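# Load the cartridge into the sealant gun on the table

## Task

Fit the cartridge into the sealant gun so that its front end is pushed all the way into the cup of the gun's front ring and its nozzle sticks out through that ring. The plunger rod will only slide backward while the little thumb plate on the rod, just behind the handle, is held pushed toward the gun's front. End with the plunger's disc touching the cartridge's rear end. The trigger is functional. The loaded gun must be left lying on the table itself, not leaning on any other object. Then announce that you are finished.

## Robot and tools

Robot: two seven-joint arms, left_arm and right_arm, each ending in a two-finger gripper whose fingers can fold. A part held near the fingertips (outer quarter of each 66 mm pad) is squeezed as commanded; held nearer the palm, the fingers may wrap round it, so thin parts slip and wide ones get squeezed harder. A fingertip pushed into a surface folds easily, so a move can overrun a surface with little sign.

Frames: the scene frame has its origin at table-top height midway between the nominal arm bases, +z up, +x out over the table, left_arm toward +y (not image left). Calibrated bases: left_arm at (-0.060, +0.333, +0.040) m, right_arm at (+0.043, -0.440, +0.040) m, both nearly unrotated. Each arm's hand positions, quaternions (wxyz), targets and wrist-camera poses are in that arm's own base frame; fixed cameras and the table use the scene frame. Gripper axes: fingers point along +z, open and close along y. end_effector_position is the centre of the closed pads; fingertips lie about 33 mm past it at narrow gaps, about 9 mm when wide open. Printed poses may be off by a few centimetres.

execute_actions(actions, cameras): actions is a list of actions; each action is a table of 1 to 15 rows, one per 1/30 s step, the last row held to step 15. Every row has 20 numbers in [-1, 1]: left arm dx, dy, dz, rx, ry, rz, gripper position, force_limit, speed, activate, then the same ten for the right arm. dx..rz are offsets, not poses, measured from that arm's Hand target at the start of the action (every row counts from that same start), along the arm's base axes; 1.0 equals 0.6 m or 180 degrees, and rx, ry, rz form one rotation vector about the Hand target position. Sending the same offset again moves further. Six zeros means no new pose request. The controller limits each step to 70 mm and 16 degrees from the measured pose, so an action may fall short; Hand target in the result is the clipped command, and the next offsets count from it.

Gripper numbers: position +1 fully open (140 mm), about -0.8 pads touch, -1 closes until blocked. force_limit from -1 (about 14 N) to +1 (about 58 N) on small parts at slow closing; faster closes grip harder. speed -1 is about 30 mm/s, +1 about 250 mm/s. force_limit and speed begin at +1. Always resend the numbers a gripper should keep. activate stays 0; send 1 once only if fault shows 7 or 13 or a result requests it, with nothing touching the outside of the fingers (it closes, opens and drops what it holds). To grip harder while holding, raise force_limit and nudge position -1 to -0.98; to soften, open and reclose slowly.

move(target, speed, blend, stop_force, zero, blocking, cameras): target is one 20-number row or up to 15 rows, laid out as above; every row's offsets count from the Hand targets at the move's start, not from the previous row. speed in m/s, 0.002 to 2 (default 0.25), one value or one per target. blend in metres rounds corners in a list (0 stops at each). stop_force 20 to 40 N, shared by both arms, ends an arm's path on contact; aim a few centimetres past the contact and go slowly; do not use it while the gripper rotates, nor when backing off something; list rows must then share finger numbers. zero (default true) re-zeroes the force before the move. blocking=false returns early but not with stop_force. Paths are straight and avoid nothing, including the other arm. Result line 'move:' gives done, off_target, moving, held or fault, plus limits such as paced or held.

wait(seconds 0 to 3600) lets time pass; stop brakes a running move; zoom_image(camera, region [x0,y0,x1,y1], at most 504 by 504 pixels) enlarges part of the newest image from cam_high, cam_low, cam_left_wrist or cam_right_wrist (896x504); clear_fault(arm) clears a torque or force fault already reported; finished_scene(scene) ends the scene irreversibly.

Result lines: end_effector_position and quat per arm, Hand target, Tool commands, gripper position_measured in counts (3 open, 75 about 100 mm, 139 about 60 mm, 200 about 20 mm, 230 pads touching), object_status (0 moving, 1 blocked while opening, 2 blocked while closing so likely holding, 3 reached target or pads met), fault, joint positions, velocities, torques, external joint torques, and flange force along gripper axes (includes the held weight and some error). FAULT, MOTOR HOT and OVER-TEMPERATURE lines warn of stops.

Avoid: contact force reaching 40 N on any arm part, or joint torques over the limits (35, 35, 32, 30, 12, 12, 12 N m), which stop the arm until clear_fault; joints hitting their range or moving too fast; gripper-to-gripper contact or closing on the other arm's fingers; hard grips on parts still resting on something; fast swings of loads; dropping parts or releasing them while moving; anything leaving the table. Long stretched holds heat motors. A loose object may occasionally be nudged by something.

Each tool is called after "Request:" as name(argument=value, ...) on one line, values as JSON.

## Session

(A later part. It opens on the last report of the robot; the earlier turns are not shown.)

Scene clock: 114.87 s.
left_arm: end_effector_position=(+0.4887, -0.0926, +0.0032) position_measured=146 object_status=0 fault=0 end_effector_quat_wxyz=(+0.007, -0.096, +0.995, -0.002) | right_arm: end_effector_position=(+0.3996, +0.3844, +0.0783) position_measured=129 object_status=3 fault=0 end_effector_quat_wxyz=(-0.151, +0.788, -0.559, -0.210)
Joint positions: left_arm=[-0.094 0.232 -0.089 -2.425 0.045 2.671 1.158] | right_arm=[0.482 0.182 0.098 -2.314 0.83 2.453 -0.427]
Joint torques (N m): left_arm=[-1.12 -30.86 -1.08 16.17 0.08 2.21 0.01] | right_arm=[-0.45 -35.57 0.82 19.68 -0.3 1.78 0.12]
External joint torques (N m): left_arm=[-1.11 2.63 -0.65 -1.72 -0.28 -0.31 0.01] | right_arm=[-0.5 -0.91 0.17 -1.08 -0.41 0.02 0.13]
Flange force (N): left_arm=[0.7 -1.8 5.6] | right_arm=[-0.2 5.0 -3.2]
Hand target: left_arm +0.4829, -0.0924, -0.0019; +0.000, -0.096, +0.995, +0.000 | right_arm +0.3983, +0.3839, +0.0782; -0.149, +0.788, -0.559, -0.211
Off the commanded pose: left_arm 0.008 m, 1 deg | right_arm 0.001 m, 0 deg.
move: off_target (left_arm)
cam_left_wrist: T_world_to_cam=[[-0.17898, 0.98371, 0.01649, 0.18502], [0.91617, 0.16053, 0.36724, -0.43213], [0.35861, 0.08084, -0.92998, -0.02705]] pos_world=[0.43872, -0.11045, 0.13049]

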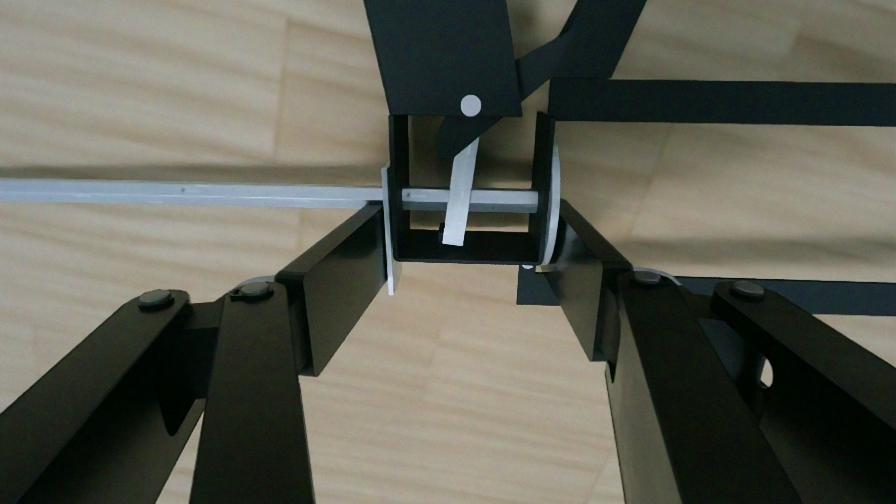

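Request:
move(target=[[0,0,0,0,0,0,-0.05,-1,-1,0,0,0,0,0,0,0,0,-1,1,0],[0,0,0.25,0,0,0,0.1,-1,1,0,0.03,-0.05,0.05,0,0,0,0,-1,1,0],[-0.486,-0.57,0.37,0,0,0.404,0.1,-1,1,0,0.03,-0.05,0.05,0,0,0,0,-1,1,0]], speed=0.3, blend=[0,0.03,0], cameras=["all"])

Scene clock: 132.60 s.
left_arm: end_effector_position=(+0.1925, -0.4343, +0.2202) position_measured=117 object_status=3 fault=0 end_effector_quat_wxyz=(+0.001, -0.665, +0.747, -0.001) | right_arm: end_effector_position=(+0.4168, +0.3543, +0.1076) position_measured=129 object_status=3 fault=0 end_effector_quat_wxyz=(-0.151, +0.788, -0.559, -0.210)
Joint positions: left_arm=[0.125 -0.584 -1.142 -2.279 -0.568 1.951 -0.598] | right_arm=[0.443 0.122 0.053 -2.304 0.763 2.359 -0.414]
Joint velocities: left_arm=[0 0.001 -0.001 -0.001 -0.001 0 -0.004] | right_arm=[within noise]
Joint torques (N m): left_arm=[-0.43 0.96 14.57 22.12 0.15 2.35 -0.25] | right_arm=[-0.46 -34.5 0.46 21.19 -0.07 1.78 0.12]
External joint torques (N m): left_arm=[-0.5 -0.81 -0.35 0.96 -0.59 -0.3 -0.24] | right_arm=[-0.47 -1.08 0.18 -0.29 -0.41 0.03 0.14]
Flange force (N): left_arm=[1.0 2.5 -2.3] | right_arm=[-0.8 3.2 -2.8]
Hand target: left_arm +0.1913, -0.4344, +0.2201; +0.000, -0.668, +0.745, +0.000 | right_arm +0.4163, +0.3539, +0.1082; -0.149, +0.788, -0.559, -0.211
Off the commanded pose: left_arm 0.001 m, 0 deg | right_arm 0.001 m, 0 deg.
move: done; blend cut to 0 m at target 2; limits=paced
cam_left_wrist: T_world_to_cam=[[-0.99146, 0.12905, 0.01869, 0.24933], [0.12728, 0.92655, 0.35398, 0.3019], [0.02836, 0.35333, -0.93507, 0.4916]] pos_world=[0.19483, -0.4856, 0.34815]
cam_right_wrist: T_world_to_cam=[[-0.93814, -0.34624, -0.00469, 0.51987], [-0.22289, 0.59343, 0.77341, -0.19689], [-0.26499, 0.72661, -0.63389, 0.06586]] pos_world=[0.46128, 0.24898, 0.19647]

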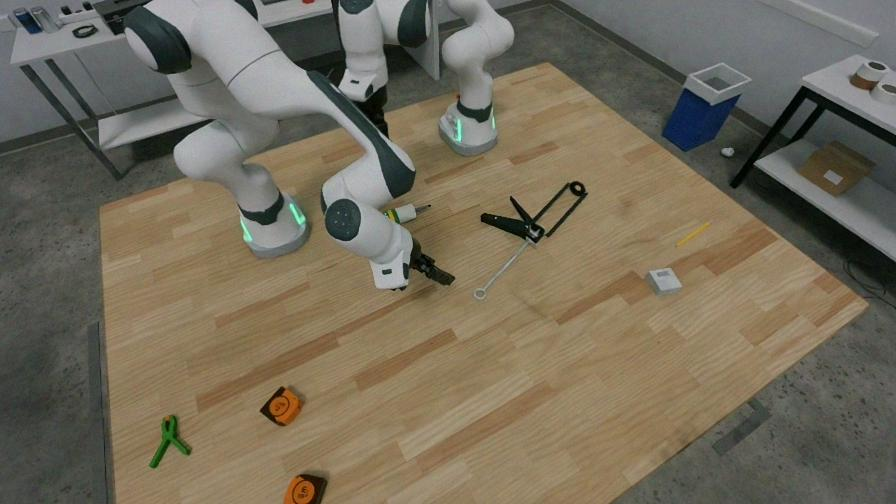

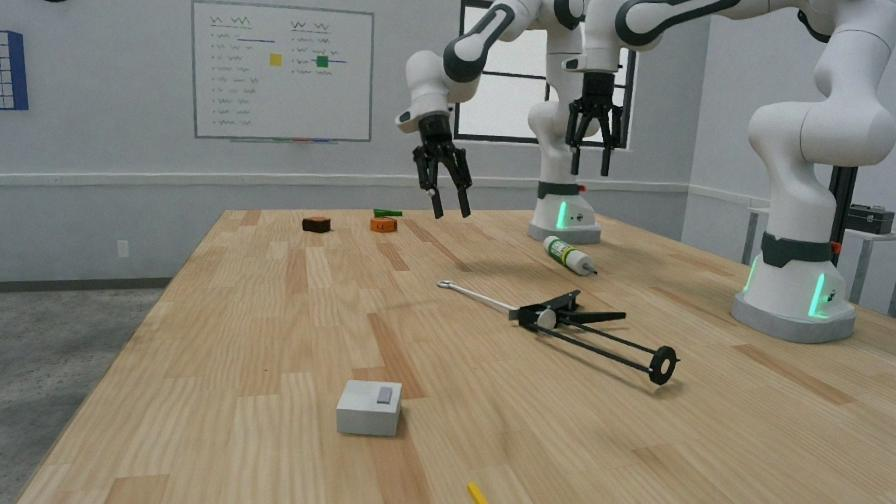

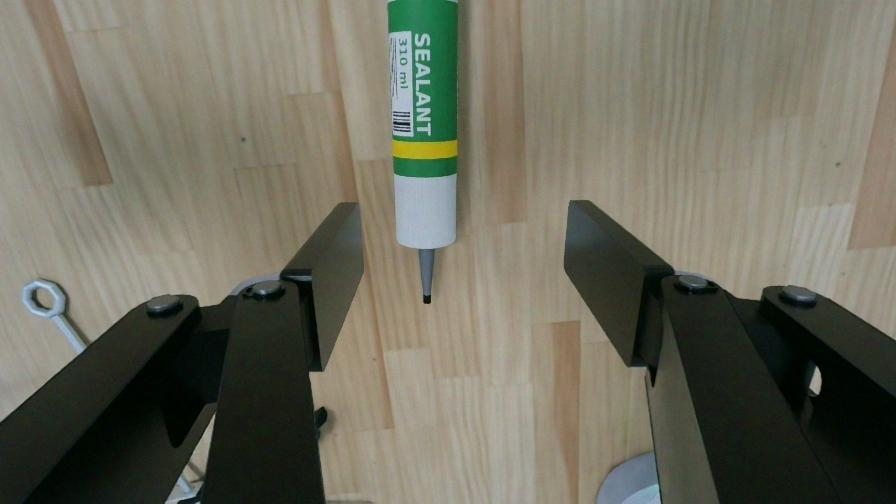

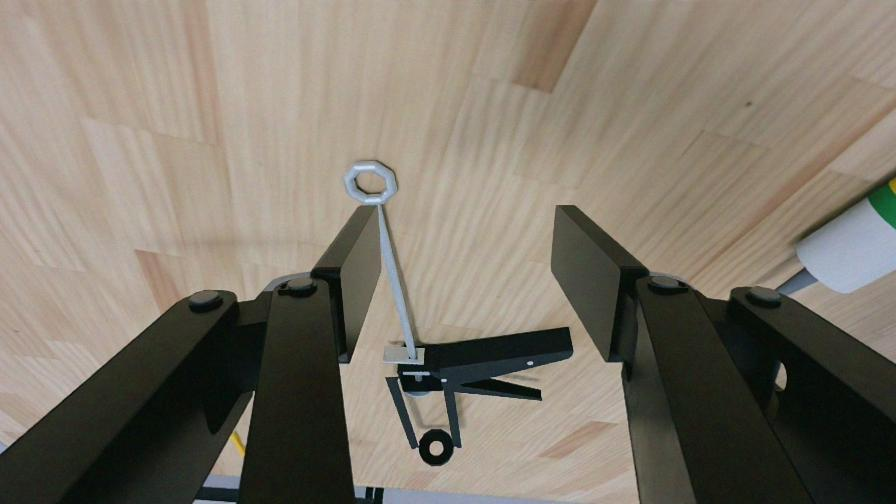

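Request:
move(target=[[0.0283,-0.0415,-0.25,0,0,-0.009,0.1,-1,1,0,0.04,0.11,-0.08,0,0,0.02,0,-1,1,0],[0.0283,-0.0415,-0.3535,0,0,-0.009,0.1,-1,1,0,0.047,0.1665,-0.1987,0,0,0.02,0,-1,1,0]], speed=[0.2,0.08], cameras=["cam_right_wrist","cam_left_wrist"])

Scene clock: 148.23 s.
left_arm: end_effector_position=(+0.2081, -0.4577, +0.0075) position_measured=117 object_status=3 fault=0 end_effector_quat_wxyz=(+0.002, -0.659, +0.752, +0.002) | right_arm: end_effector_position=(+0.4436, +0.4537, -0.0102) position_measured=129 object_status=3 fault=0 end_effector_quat_wxyz=(-0.141, +0.805, -0.535, -0.216)
Joint positions: left_arm=[0.862 -0.548 -2.054 -2.334 -0.792 2.439 -0.468] | right_arm=[0.515 0.563 0.129 -1.989 0.803 2.507 -0.445]
Joint velocities: left_arm=[0.001 0.002 -0.001 0.001 -0.001 0.003 0.006] | right_arm=[within noise]
Joint torques (N m): left_arm=[-0.45 24 13.72 16.77 0.22 2.73 0.23] | right_arm=[-0.84 -45.81 3.24 19.8 0.51 2.05 -0.23]
External joint torques (N m): left_arm=[-0.59 1.65 -0.45 1.03 -0.28 0.08 0.23] | right_arm=[-0.73 -0.75 0.9 -0.18 0.52 0.31 -0.22]
Flange force (N): left_arm=[-0.2 1.0 -1.4] | right_arm=[0.9 4.6 -0.6]
Hand target: left_arm +0.2083, -0.4593, +0.0080; +0.000, -0.657, +0.754, +0.000 | right_arm +0.4445, +0.4538, -0.0110; -0.143, +0.805, -0.534, -0.215
Off the commanded pose: left_arm 0.002 m, 0 deg | right_arm 0.001 m, 0 deg.
move: done
cam_left_wrist: T_world_to_cam=[[-0.98934, 0.14388, 0.02253, 0.2781], [0.14234, 0.92262, 0.35848, 0.3919], [0.03079, 0.35787, -0.93326, 0.30208]] pos_world=[0.21005, -0.50969, 0.13516]
cam_right_wrist: T_world_to_cam=[[-0.91499, -0.40348, 0.00161, 0.59473], [-0.25467, 0.5806, 0.77333, -0.13884], [-0.31296, 0.70718, -0.634, -0.04391]] pos_world=[0.49507, 0.35163, 0.07858]
Images, in order (width x height): cam_left_wrist 896x504, cam_right_wrist 896x504.

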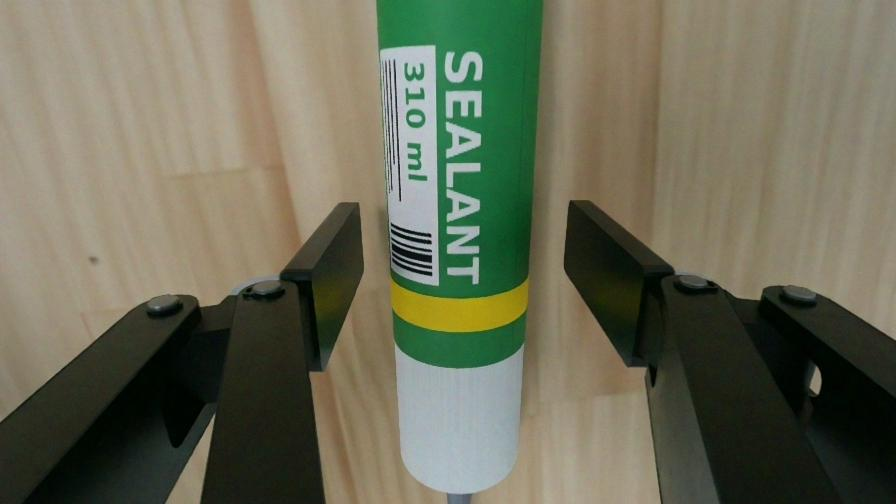

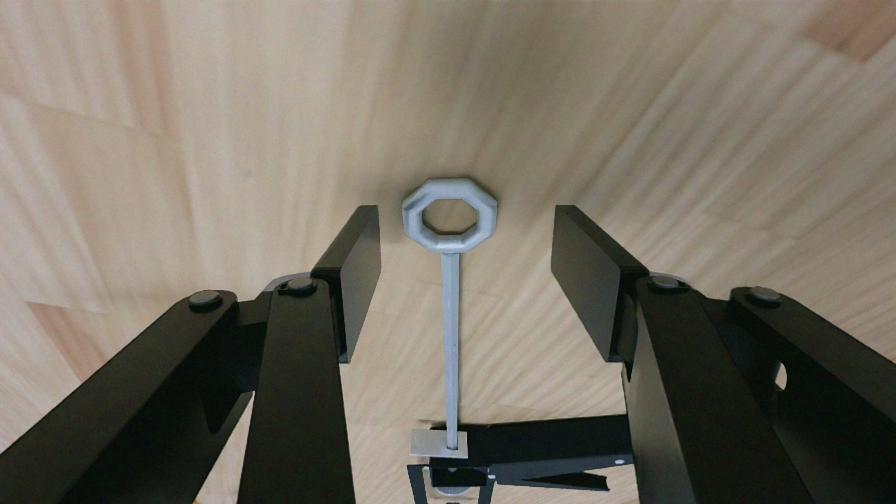

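Request:
move(target=[[0,0,0,0,0,0,-1,0,-1,0,0.0095,-0.0053,0,0,0,0,0,-1,1,0],[0,0,0,0,0,0,-1,0,-1,0,0.0095,-0.0053,0,0,0,0,-1,0,-1,0]], speed=0.1, cameras=["cam_right_wrist"])

Request:
move(target=[[0,0,0.3,0,0,0,-1,0,-1,0,0,0,0,0,0,0,-1,0,-1,0],[0.086,0.965,0.62,0,0,0,-1,0,-1,0,0,0,0,0,0,0,-1,0,-1,0]], speed=0.3, blend=[0.05,0], cameras=["cam_left_wrist","cam_right_wrist"])

Scene clock: 171.47 s.
left_arm: end_effector_position=(+0.2083, -0.4579, +0.0077) position_measured=158 object_status=2 fault=0 end_effector_quat_wxyz=(+0.001, -0.659, +0.752, +0.001) | right_arm: end_effector_position=(+0.4535, +0.4516, -0.0080) position_measured=232 object_status=0 fault=0 end_effector_quat_wxyz=(-0.146, +0.803, -0.537, -0.214)
Joint positions: left_arm=[0.862 -0.547 -2.054 -2.334 -0.792 2.439 -0.466] | right_arm=[0.507 0.567 0.126 -1.975 0.801 2.504 -0.448]
Joint torques (N m): left_arm=[-0.56 23.68 13.52 16.99 0.19 2.93 0.26] | right_arm=[-0.26 -44.84 3.23 18.59 -0.45 1.73 -0.23]
External joint torques (N m): left_arm=[-0.51 1.36 -0.47 1.29 -0.31 0.31 0.26] | right_arm=[-0.14 0.36 0.92 -1.46 -0.45 -0.01 -0.21]
Flange force (N): left_arm=[0.9 0.1 0.0] | right_arm=[0.8 5.0 -0.3]
Hand target: left_arm +0.2083, -0.4593, +0.0080; +0.000, -0.657, +0.754, +0.000 | right_arm +0.4502, +0.4507, -0.0110; -0.143, +0.805, -0.534, -0.215
Off the commanded pose: left_arm 0.001 m, 0 deg | right_arm 0.005 m, 1 deg.
move: off_target (right_arm)
cam_right_wrist: T_world_to_cam=[[-0.91787, -0.39683, -0.00715, 0.6012], [-0.25649, 0.57931, 0.7737, -0.13542], [-0.30288, 0.71199, -0.63351, -0.04468]] pos_world=[0.50356, 0.34884, 0.08077]

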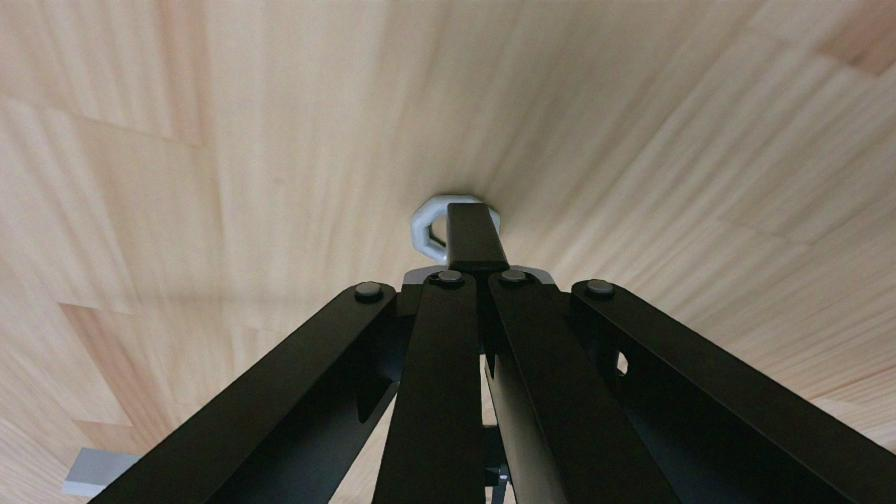

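Scene clock: 176.30 s.
left_arm: end_effector_position=(+0.2599, +0.1186, +0.3778) position_measured=158 object_status=2 fault=0 end_effector_quat_wxyz=(-0.002, -0.659, +0.752, +0.001) | right_arm: end_effector_position=(+0.4535, +0.4516, -0.0080) position_measured=232 object_status=3 fault=0 end_effector_quat_wxyz=(-0.146, +0.803, -0.537, -0.214)
Joint positions: left_arm=[-0.068 -0.905 0.297 -2.383 0.232 1.498 0.265] | right_arm=[0.507 0.567 0.126 -1.975 0.801 2.504 -0.448]
Joint velocities: left_arm=[0 0 0.001 0 -0.001 -0.001 0.006] | right_arm=[within noise]
Joint torques (N m): left_arm=[-1.24 -2.08 -7.52 25.67 1.06 2.62 0.27] | right_arm=[-0.23 -44.8 3.22 18.6 -0.45 1.72 -0.21]
External joint torques (N m): left_arm=[-1.2 -2.22 -0.27 2.76 0.32 0.07 0.27] | right_arm=[-0.32 0.34 0.75 -1.4 -0.44 0 -0.2]
Flange force (N): left_arm=[-0.3 2.0 -6.5] | right_arm=[1.0 4.7 -0.5]
Hand target: left_arm +0.2599, +0.1197, +0.3800; +0.000, -0.657, +0.754, +0.000 | right_arm +0.4502, +0.4507, -0.0110; -0.143, +0.805, -0.534, -0.215
Off the commanded pose: left_arm 0.003 m, 0 deg | right_arm 0.005 m, 1 deg.
move: done; blend cut to 0 m at target 1
cam_left_wrist: T_world_to_cam=[[-0.98929, 0.14367, 0.02574, 0.23682], [0.14347, 0.92485, 0.35225, -0.2781], [0.0268, 0.35217, -0.93555, 0.44239]] pos_world=[0.26233, 0.06738, 0.50575]
cam_right_wrist: T_world_to_cam=[[-0.91787, -0.39683, -0.00715, 0.6012], [-0.25649, 0.57931, 0.7737, -0.13542], [-0.30288, 0.71199, -0.63351, -0.04468]] pos_world=[0.50356, 0.34884, 0.08077]

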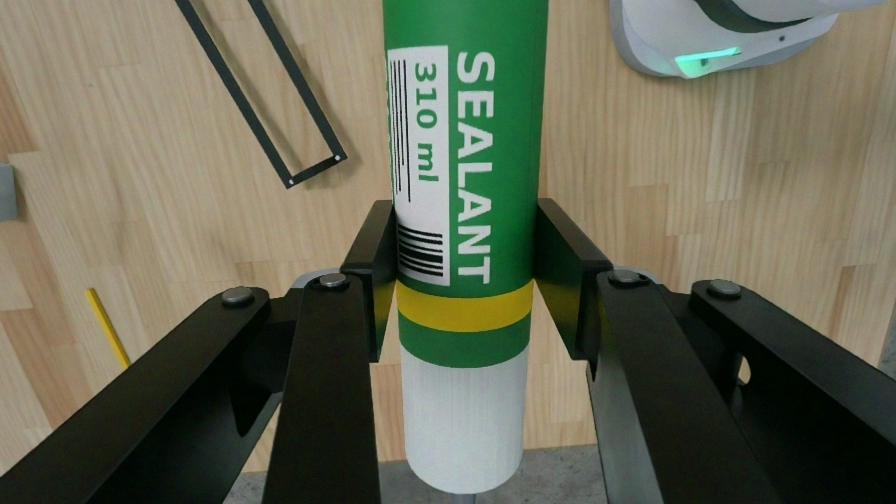

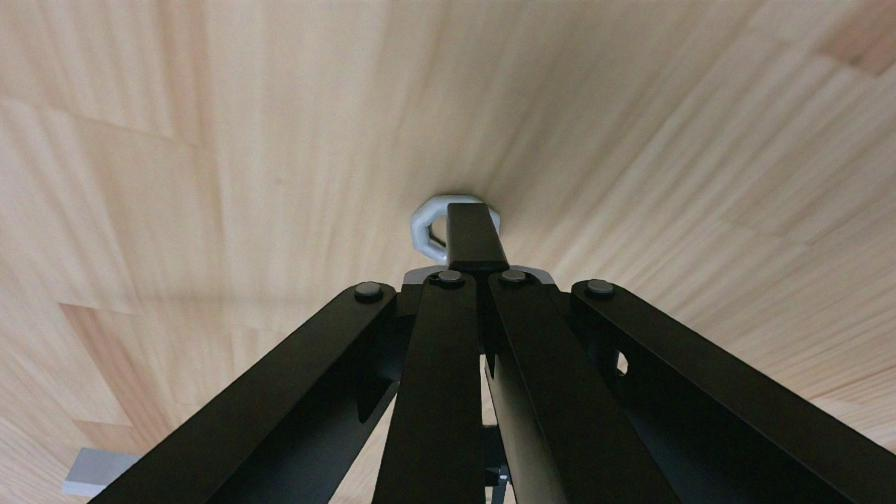

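Request:
move(target=[[0,0,0,0,0,0,-1,0,-1,0,0,0,0.025,0,0,0,0,-1,1,0],[0,0,0,0,0,0,-1,0,-1,0,0.0047,0.0088,0.025,0,0,0,0,-1,1,0],[0,0,0,0,0,0,-1,0,-1,0,0.0047,0.0088,-0.016,0,0,0,0,-1,1,0],[0,0,0,0,0,0,-1,0,-1,0,0.0047,0.0088,-0.016,0,0,0,-1,0,-1,0]], speed=0.06, cameras=["cam_right_wrist","cam_left_wrist"])

Scene clock: 188.37 s.
left_arm: end_effector_position=(+0.2598, +0.1186, +0.3778) position_measured=158 object_status=2 fault=0 end_effector_quat_wxyz=(-0.002, -0.659, +0.753, +0.001) | right_arm: end_effector_position=(+0.4516, +0.4590, -0.0153) position_measured=178 object_status=0 fault=0 end_effector_quat_wxyz=(-0.143, +0.805, -0.533, -0.218)
Joint positions: left_arm=[-0.068 -0.905 0.297 -2.383 0.232 1.498 0.268] | right_arm=[0.512 0.596 0.129 -1.95 0.798 2.499 -0.445]
Joint torques (N m): left_arm=[-0.96 -1.94 -7.75 25.67 0.98 2.59 0.3] | right_arm=[-0.86 -41.5 2.11 18.9 0.25 4.01 -0.39]
External joint torques (N m): left_arm=[-0.95 -1.97 -0.55 2.65 0.24 0.03 0.3] | right_arm=[-0.96 4.14 -0.55 -0.92 0.25 2.33 -0.37]
Flange force (N): left_arm=[0.0 1.7 -6.6] | right_arm=[5.1 -1.0 11.1]
Hand target: left_arm +0.2599, +0.1197, +0.3800; +0.000, -0.657, +0.754, +0.000 | right_arm +0.4530, +0.4559, -0.0206; -0.143, +0.805, -0.534, -0.215
Off the commanded pose: left_arm 0.003 m, 0 deg | right_arm 0.006 m, 0 deg.
move: off_target (right_arm); target 4's new numbers were sent with right_arm's hand 0.004 m and 0 deg from that target
cam_left_wrist: T_world_to_cam=[[-0.98897, 0.14584, 0.0259, 0.23641], [0.14556, 0.92454, 0.35219, -0.27859], [0.02742, 0.35208, -0.93557, 0.44225]] pos_world=[0.26223, 0.06738, 0.50575]
cam_right_wrist: T_world_to_cam=[[-0.91425, -0.40515, 0.00053, 0.60462], [-0.25475, 0.57588, 0.77682, -0.13361], [-0.31503, 0.71008, -0.62972, -0.04876]] pos_world=[0.50337, 0.35653, 0.07277]
Images, in order (width x height): cam_left_wrist 896x504, cam_right_wrist 896x504.

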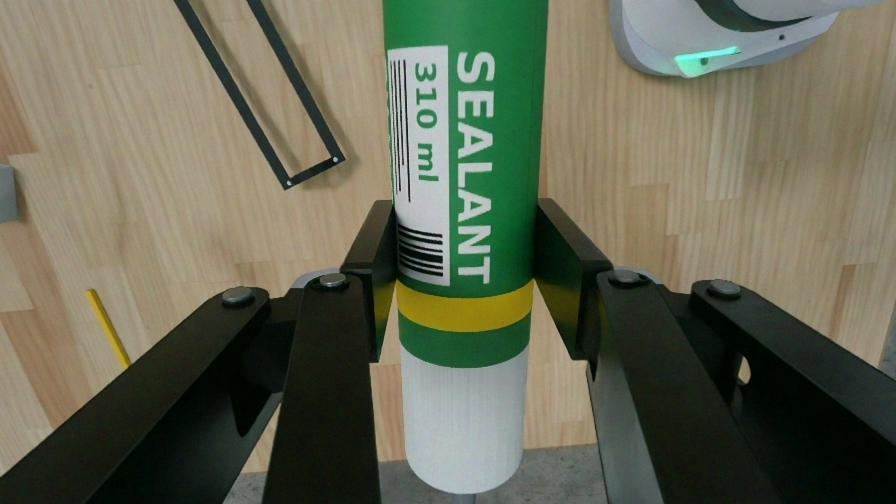

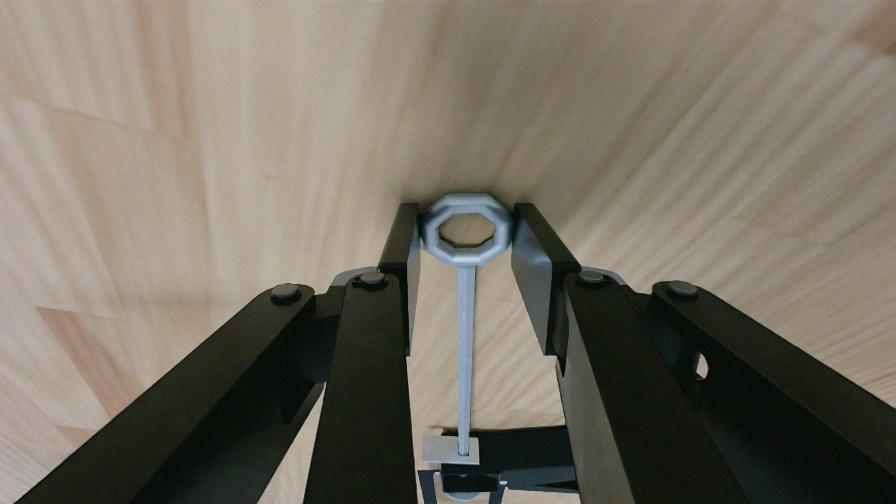

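Request:
move(target=[[0.3335,-0.2062,-0.25,-0.1116,-0.0095,0.1391,-1,0,-1,0,0,0,0.007,0,0,0,-1,0,-1,0],[0.3335,-0.2062,-0.4467,-0.1116,-0.0095,0.1391,-1,0,-1,0,0,0,0.007,0,0,0,-1,0,-1,0]], blend=[0.04,0], speed=[0.25,0.12], cameras=["cam_high","cam_low","cam_left_wrist"])

Scene clock: 211.93 s.
left_arm: end_effector_position=(+0.4565, -0.0048, +0.1099) position_measured=158 object_status=2 fault=0 end_effector_quat_wxyz=(+0.105, +0.795, -0.581, +0.136) | right_arm: end_effector_position=(+0.4514, +0.4588, -0.0151) position_measured=178 object_status=2 fault=0 end_effector_quat_wxyz=(-0.143, +0.805, -0.533, -0.218)
Joint positions: left_arm=[-0.25 -0.133 0.404 -2.564 -0.457 2.435 0.195] | right_arm=[0.512 0.594 0.129 -1.951 0.798 2.5 -0.445]
Joint velocities: left_arm=[-0.001 0 0 -0.001 0 0 0.006] | right_arm=[within noise]
Joint torques (N m): left_arm=[-1.27 -24.05 -1.36 23.31 -0.29 2.57 0.46] | right_arm=[-0.75 -46.73 1.33 18.08 -0.28 2.22 -0.1]
External joint torques (N m): left_arm=[-1.31 -2.49 0.09 2.56 -0.8 0.34 0.45] | right_arm=[-0.81 -1.01 -1.29 -1.85 -0.27 0.52 -0.08]
Flange force (N): left_arm=[1.8 -2.5 -1.7] | right_arm=[1.0 8.8 -4.3]
Hand target: left_arm +0.4600, -0.0040, +0.1120; +0.102, +0.794, -0.583, +0.140 | right_arm +0.4530, +0.4559, -0.0164; -0.143, +0.805, -0.534, -0.215
Off the commanded pose: left_arm 0.004 m, 1 deg | right_arm 0.003 m, 0 deg.
move: off_target (left_arm)
cam_left_wrist: T_world_to_cam=[[-0.95894, -0.28252, 0.02501, 0.44019], [-0.28218, 0.95922, 0.01612, 0.13357], [-0.02854, 0.0084, -0.99956, 0.26055]] pos_world=[0.46725, -0.00596, 0.24728]

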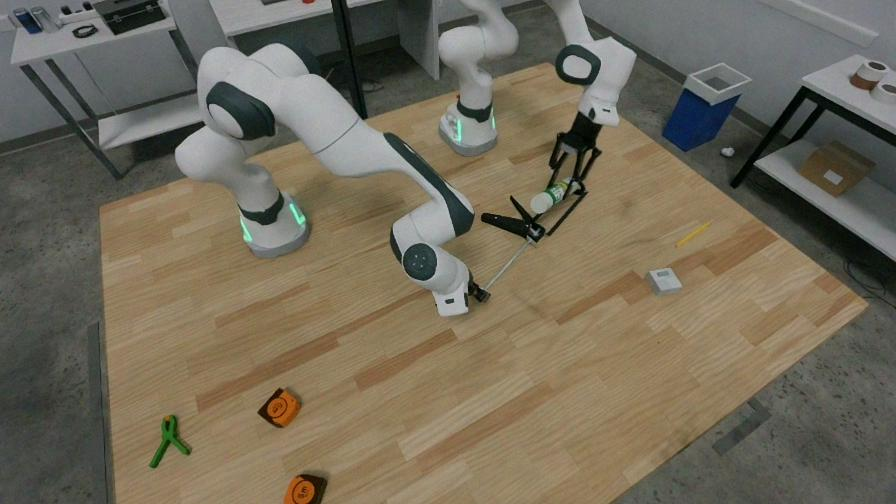

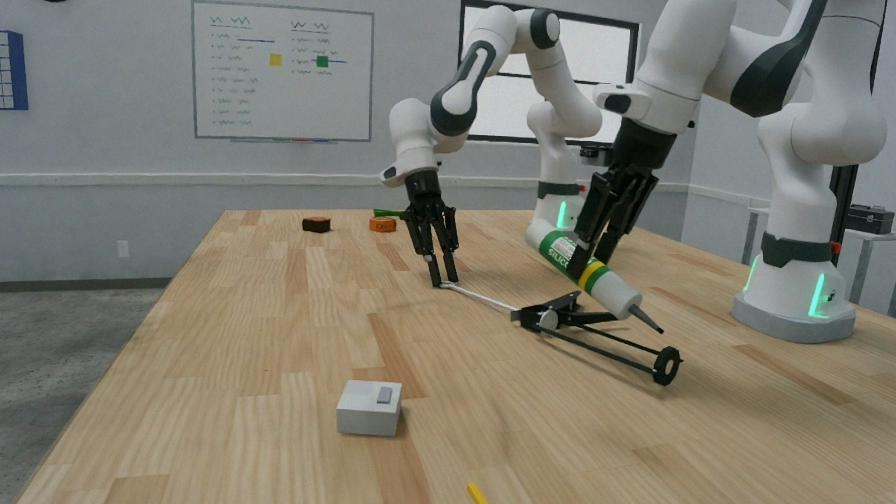

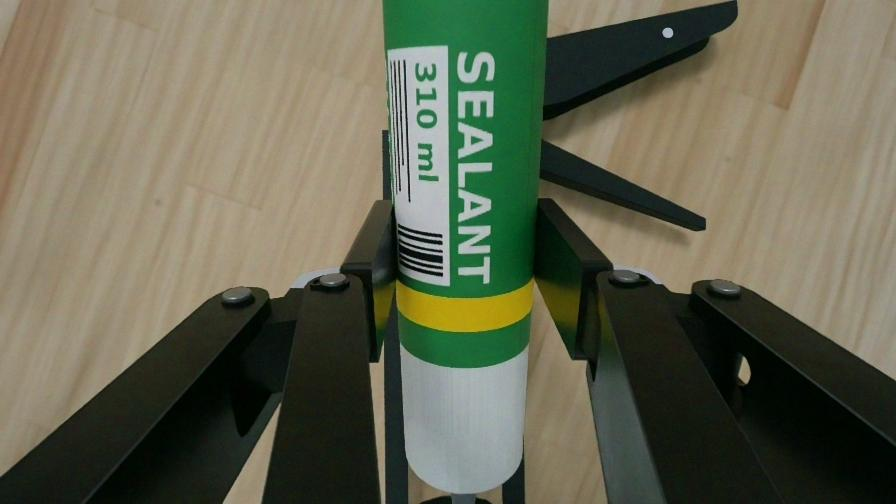

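Request:
move(target=[[0,0,-0.0417,0,0,0,-1,0,-1,0,0,0,0,0,0,0,-1,0,-1,0],[-0.012,0.0382,-0.065,0,0,0,-1,0,-1,0,0,0,0,0,0,0,-1,0,-1,0]], speed=[0.08,0.05], blend=[0.005,0], cameras=["cam_high","cam_low","cam_left_wrist"])

Request:
zoom_image(camera="cam_low", region=[500, 240, 740, 400])

Request:
zoom_image(camera="cam_high", region=[480, 140, 640, 250])

Request:
zoom_image(camera="cam_left_wrist", region=[320, 350, 600, 504])

Scene clock: 220.27 s.
left_arm: end_effector_position=(+0.4504, +0.0172, +0.0717) position_measured=158 object_status=2 fault=0 end_effector_quat_wxyz=(+0.105, +0.795, -0.582, +0.137) | right_arm: end_effector_position=(+0.4514, +0.4587, -0.0151) position_measured=178 object_status=2 fault=0 end_effector_quat_wxyz=(-0.143, +0.805, -0.534, -0.218)
Joint positions: left_arm=[-0.248 -0.04 0.442 -2.576 -0.564 2.494 0.349] | right_arm=[0.512 0.594 0.129 -1.951 0.798 2.5 -0.445]
Joint velocities: left_arm=[0.001 -0.001 0 0.001 -0.001 0 0.005] | right_arm=[within noise]
Joint torques (N m): left_arm=[-0.84 -25.19 -0.33 21.3 -0.27 2.36 0.29] | right_arm=[-0.76 -46.7 1.39 18.15 -0.28 2.21 -0.13]
External joint torques (N m): left_arm=[-0.82 -2.32 0.18 1.97 -0.78 0.26 0.28] | right_arm=[-0.79 -0.86 -1.22 -1.82 -0.28 0.51 -0.12]
Flange force (N): left_arm=[1.4 -0.8 -1.6] | right_arm=[1.1 8.4 -3.9]
Hand target: left_arm +0.4528, +0.0189, +0.0730; +0.102, +0.794, -0.583, +0.140 | right_arm +0.4530, +0.4559, -0.0164; -0.143, +0.805, -0.534, -0.215
Off the commanded pose: left_arm 0.003 m, 0 deg | right_arm 0.003 m, 0 deg.
move: done
cam_left_wrist: T_world_to_cam=[[-0.9594, -0.28109, 0.02301, 0.44187], [-0.28081, 0.95965, 0.01477, 0.11083], [-0.02623, 0.00771, -0.99963, 0.22106]] pos_world=[0.46086, 0.01614, 0.20918]

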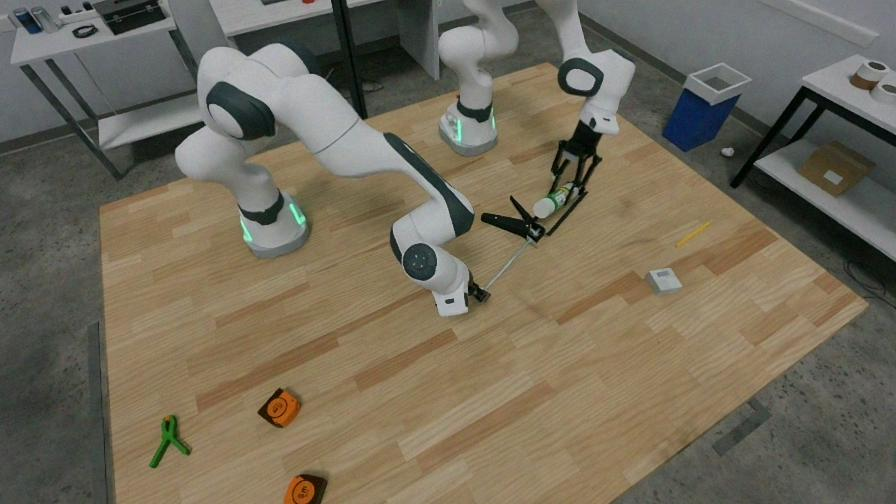

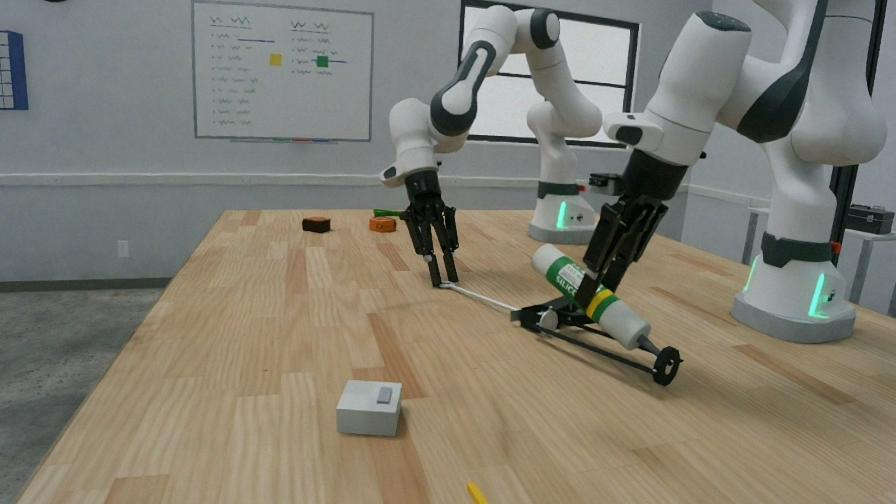

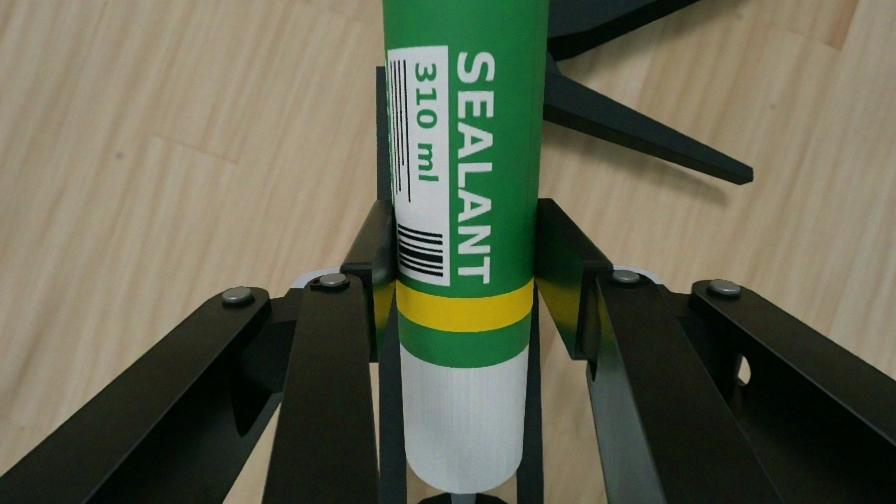

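Scaled by 2.100 from the camera's image (finer frame: 1280x720).

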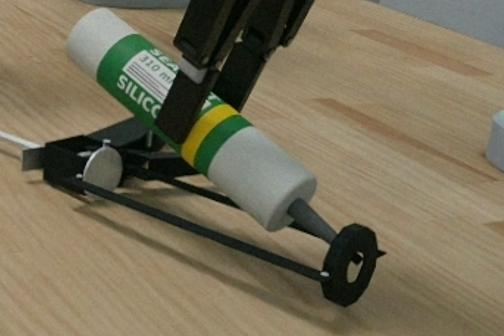

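Scaled by 3.150 from the camera's image (finer frame: 1280x720).

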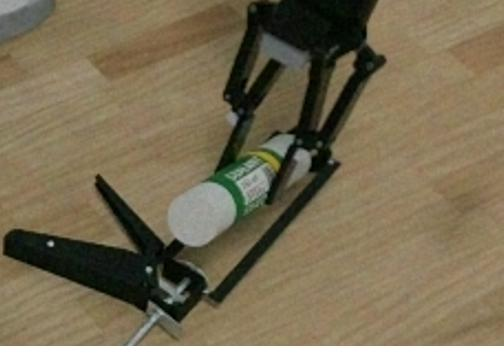

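Scaled by 1.800 from the camera's image (finer frame: 1280x720).

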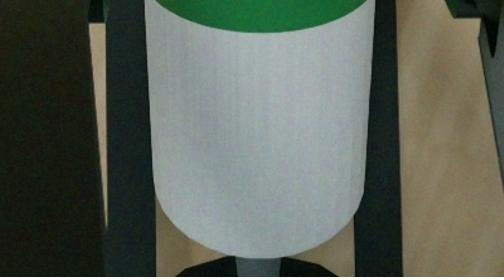

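Request:
move(target=[[-0.0139,0.0442,-0.0377,0.0318,0.01,0,-1,0,-1,0,0,0,0,0,0,0,-1,0,-1,0],[-0.0161,0.0509,-0.0715,0.0848,0.0268,0,-1,0,-1,0,0,0,0,0,0,0,-1,0,-1,0]], speed=0.04, blend=[0.004,0], cameras=["cam_high","cam_low","cam_left_wrist"])

Request:
zoom_image(camera="cam_low", region=[500, 240, 740, 400])

Request:
zoom_image(camera="cam_high", region=[480, 140, 640, 250])

Scene clock: 232.63 s.
left_arm: end_effector_position=(+0.4399, +0.0485, +0.0284) position_measured=158 object_status=2 fault=0 end_effector_quat_wxyz=(+0.024, +0.804, -0.594, +0.026) | right_arm: end_effector_position=(+0.4513, +0.4586, -0.0151) position_measured=178 object_status=2 fault=0 end_effector_quat_wxyz=(-0.143, +0.805, -0.533, -0.218)
Joint positions: left_arm=[-0.304 0.054 0.432 -2.593 -0.194 2.64 -0.001] | right_arm=[0.513 0.594 0.129 -1.952 0.798 2.5 -0.445]
Joint velocities: left_arm=[0.001 0 0.001 0 0 0 -0.004] | right_arm=[within noise]
Joint torques (N m): left_arm=[-1.12 -27.26 0.74 20.24 0.74 2.87 -0.34] | right_arm=[-0.86 -46.54 1.4 18.35 -0.27 2.17 -0.13]
External joint torques (N m): left_arm=[-1.14 -2.55 0.06 2.21 0.31 0.3 -0.34] | right_arm=[-1.03 -0.78 -1.31 -1.56 -0.27 0.49 -0.12]
Flange force (N): left_arm=[2.6 1.2 -8.9] | right_arm=[1.4 7.2 -3.7]
Hand target: left_arm +0.4432, +0.0494, +0.0301; +0.020, +0.806, -0.591, +0.028 | right_arm +0.4530, +0.4559, -0.0164; -0.143, +0.805, -0.534, -0.215
Off the commanded pose: left_arm 0.004 m, 1 deg | right_arm 0.003 m, 0 deg.
move: off_target (left_arm)
cam_left_wrist: T_world_to_cam=[[-0.95971, -0.27961, 0.02786, 0.44146], [-0.26017, 0.92166, 0.28785, 0.06346], [-0.10616, 0.269, -0.95727, 0.19856]] pos_world=[0.46127, 0.01153, 0.15951]

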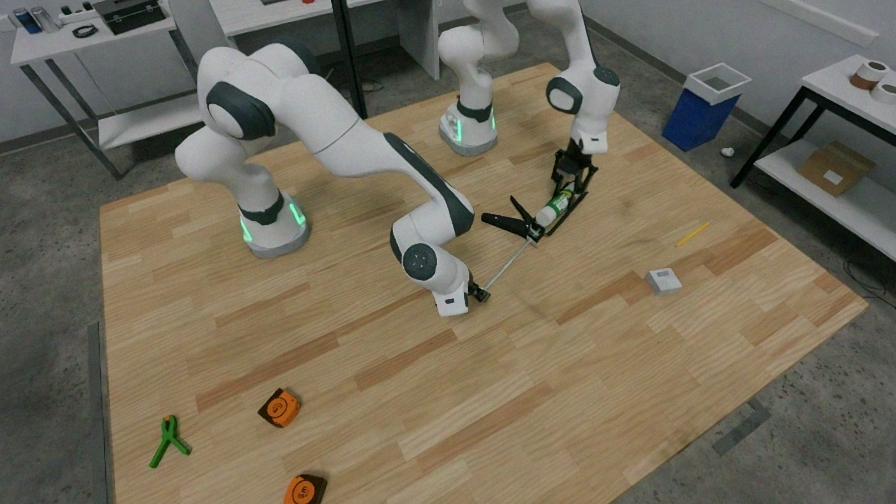

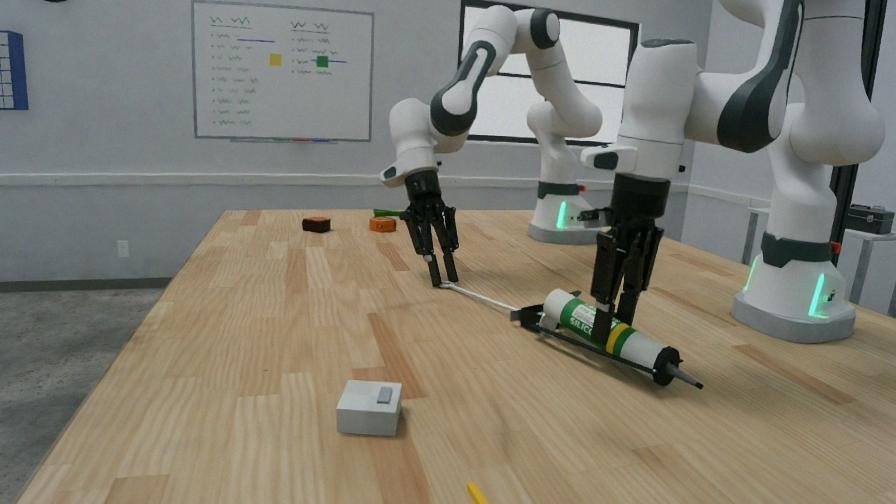

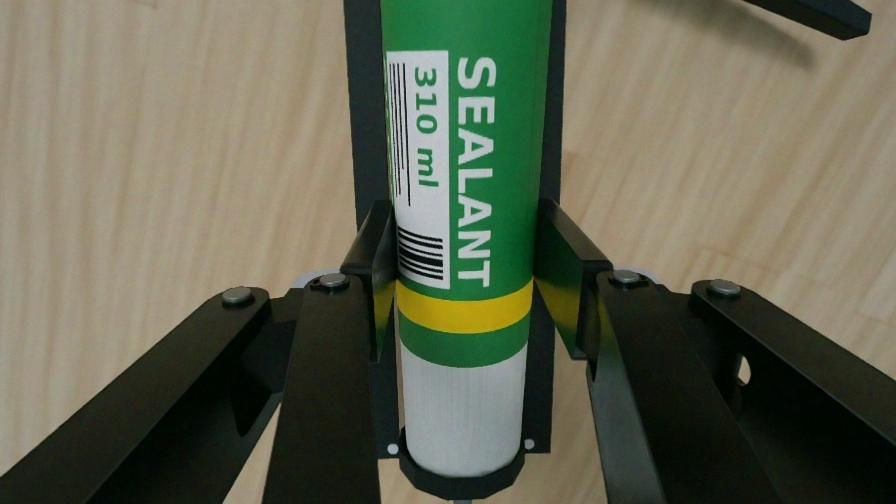

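Scaled by 2.100 from the camera's image (finer frame: 1280x720).

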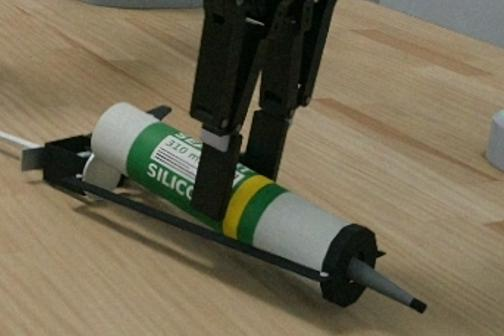

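Scaled by 3.150 from the camera's image (finer frame: 1280x720).

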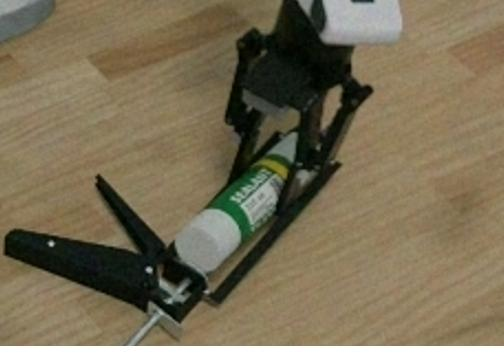

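Request:
move(target=[-0.0125,0.0398,0,0,0,0,-1,0,-1,0,0,0,0,0,0,0,-1,0,-1,0], speed=0.03, stop_force=20, cameras=["cam_left_wrist","cam_low"])

Request:
zoom_image(camera="cam_low", region=[500, 240, 740, 400])

Scene clock: 239.07 s.
left_arm: end_effector_position=(+0.4349, +0.0638, +0.0286) position_measured=158 object_status=2 fault=0 end_effector_quat_wxyz=(+0.024, +0.803, -0.595, +0.027) | right_arm: end_effector_position=(+0.4416, +0.4681, -0.0142) position_measured=178 object_status=2 fault=0 end_effector_quat_wxyz=(-0.142, +0.808, -0.527, -0.223)
Joint positions: left_arm=[-0.283 0.048 0.448 -2.601 -0.192 2.64 0.037] | right_arm=[0.524 0.594 0.136 -1.952 0.801 2.497 -0.445]
Joint torques (N m): left_arm=[4.41 -27.05 5.98 19.71 1.67 3.15 0.32] | right_arm=[-5.95 -46.84 -4.61 18.08 -0.81 3.39 -0.16]
External joint torques (N m): left_arm=[4.37 -2.75 5.36 1.73 1.24 0.59 0.32] | right_arm=[-5.97 -1.05 -7.34 -1.9 -0.81 1.7 -0.14]
Flange force (N): left_arm=[-11.1 4.1 -14.8] | right_arm=[8.3 6.7 -9.0]
Hand target: left_arm +0.4357, +0.0733, +0.0301; +0.020, +0.806, -0.591, +0.028 | right_arm +0.4530, +0.4559, -0.0164; -0.143, +0.805, -0.534, -0.215
Off the commanded pose: left_arm 0.010 m, 1 deg | right_arm 0.017 m, 1 deg.
move: off_target (left_arm)
cam_left_wrist: T_world_to_cam=[[-0.96044, -0.2772, 0.02686, 0.44118], [-0.25825, 0.92255, 0.28672, 0.04724], [-0.10426, 0.26844, -0.95764, 0.19329]] pos_world=[0.45608, 0.02683, 0.15971]
Images, in order (width x height): cam_low 896x504, cam_left_wrist 896x504.

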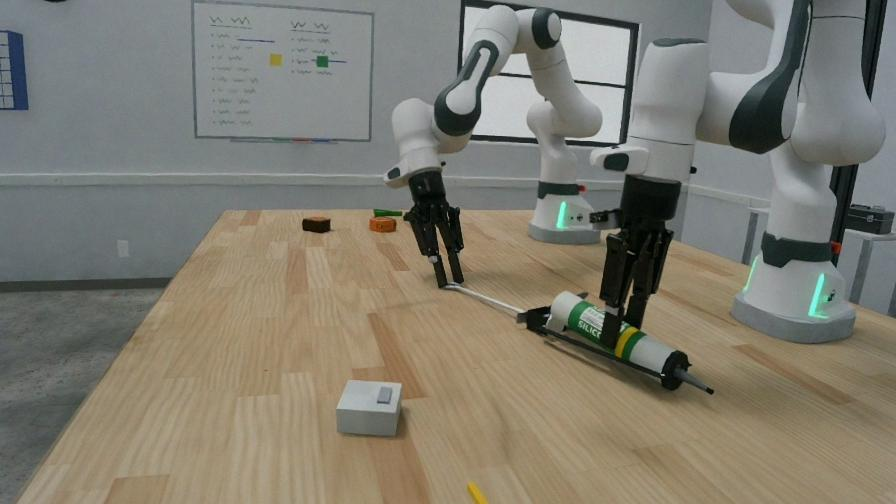

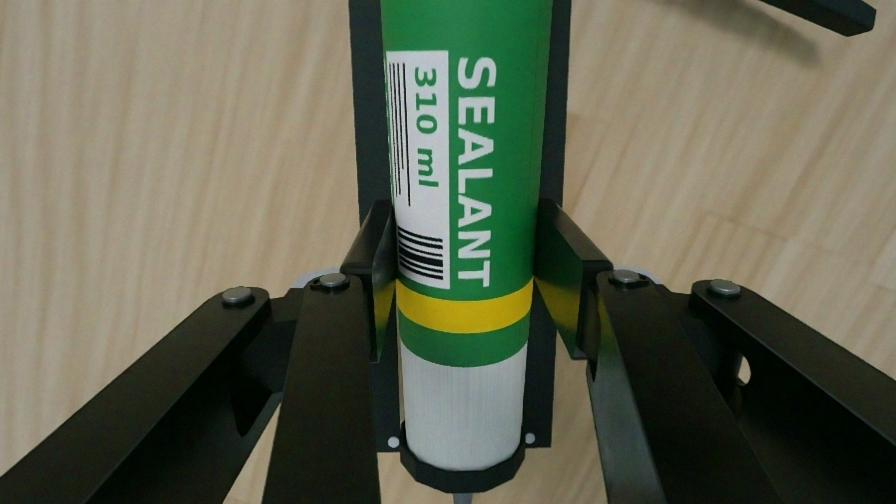

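Scaled by 2.100 from the camera's image (finer frame: 1280x720).

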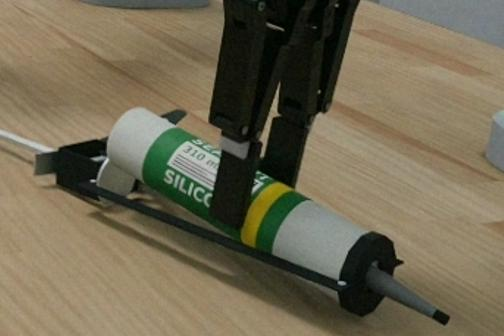

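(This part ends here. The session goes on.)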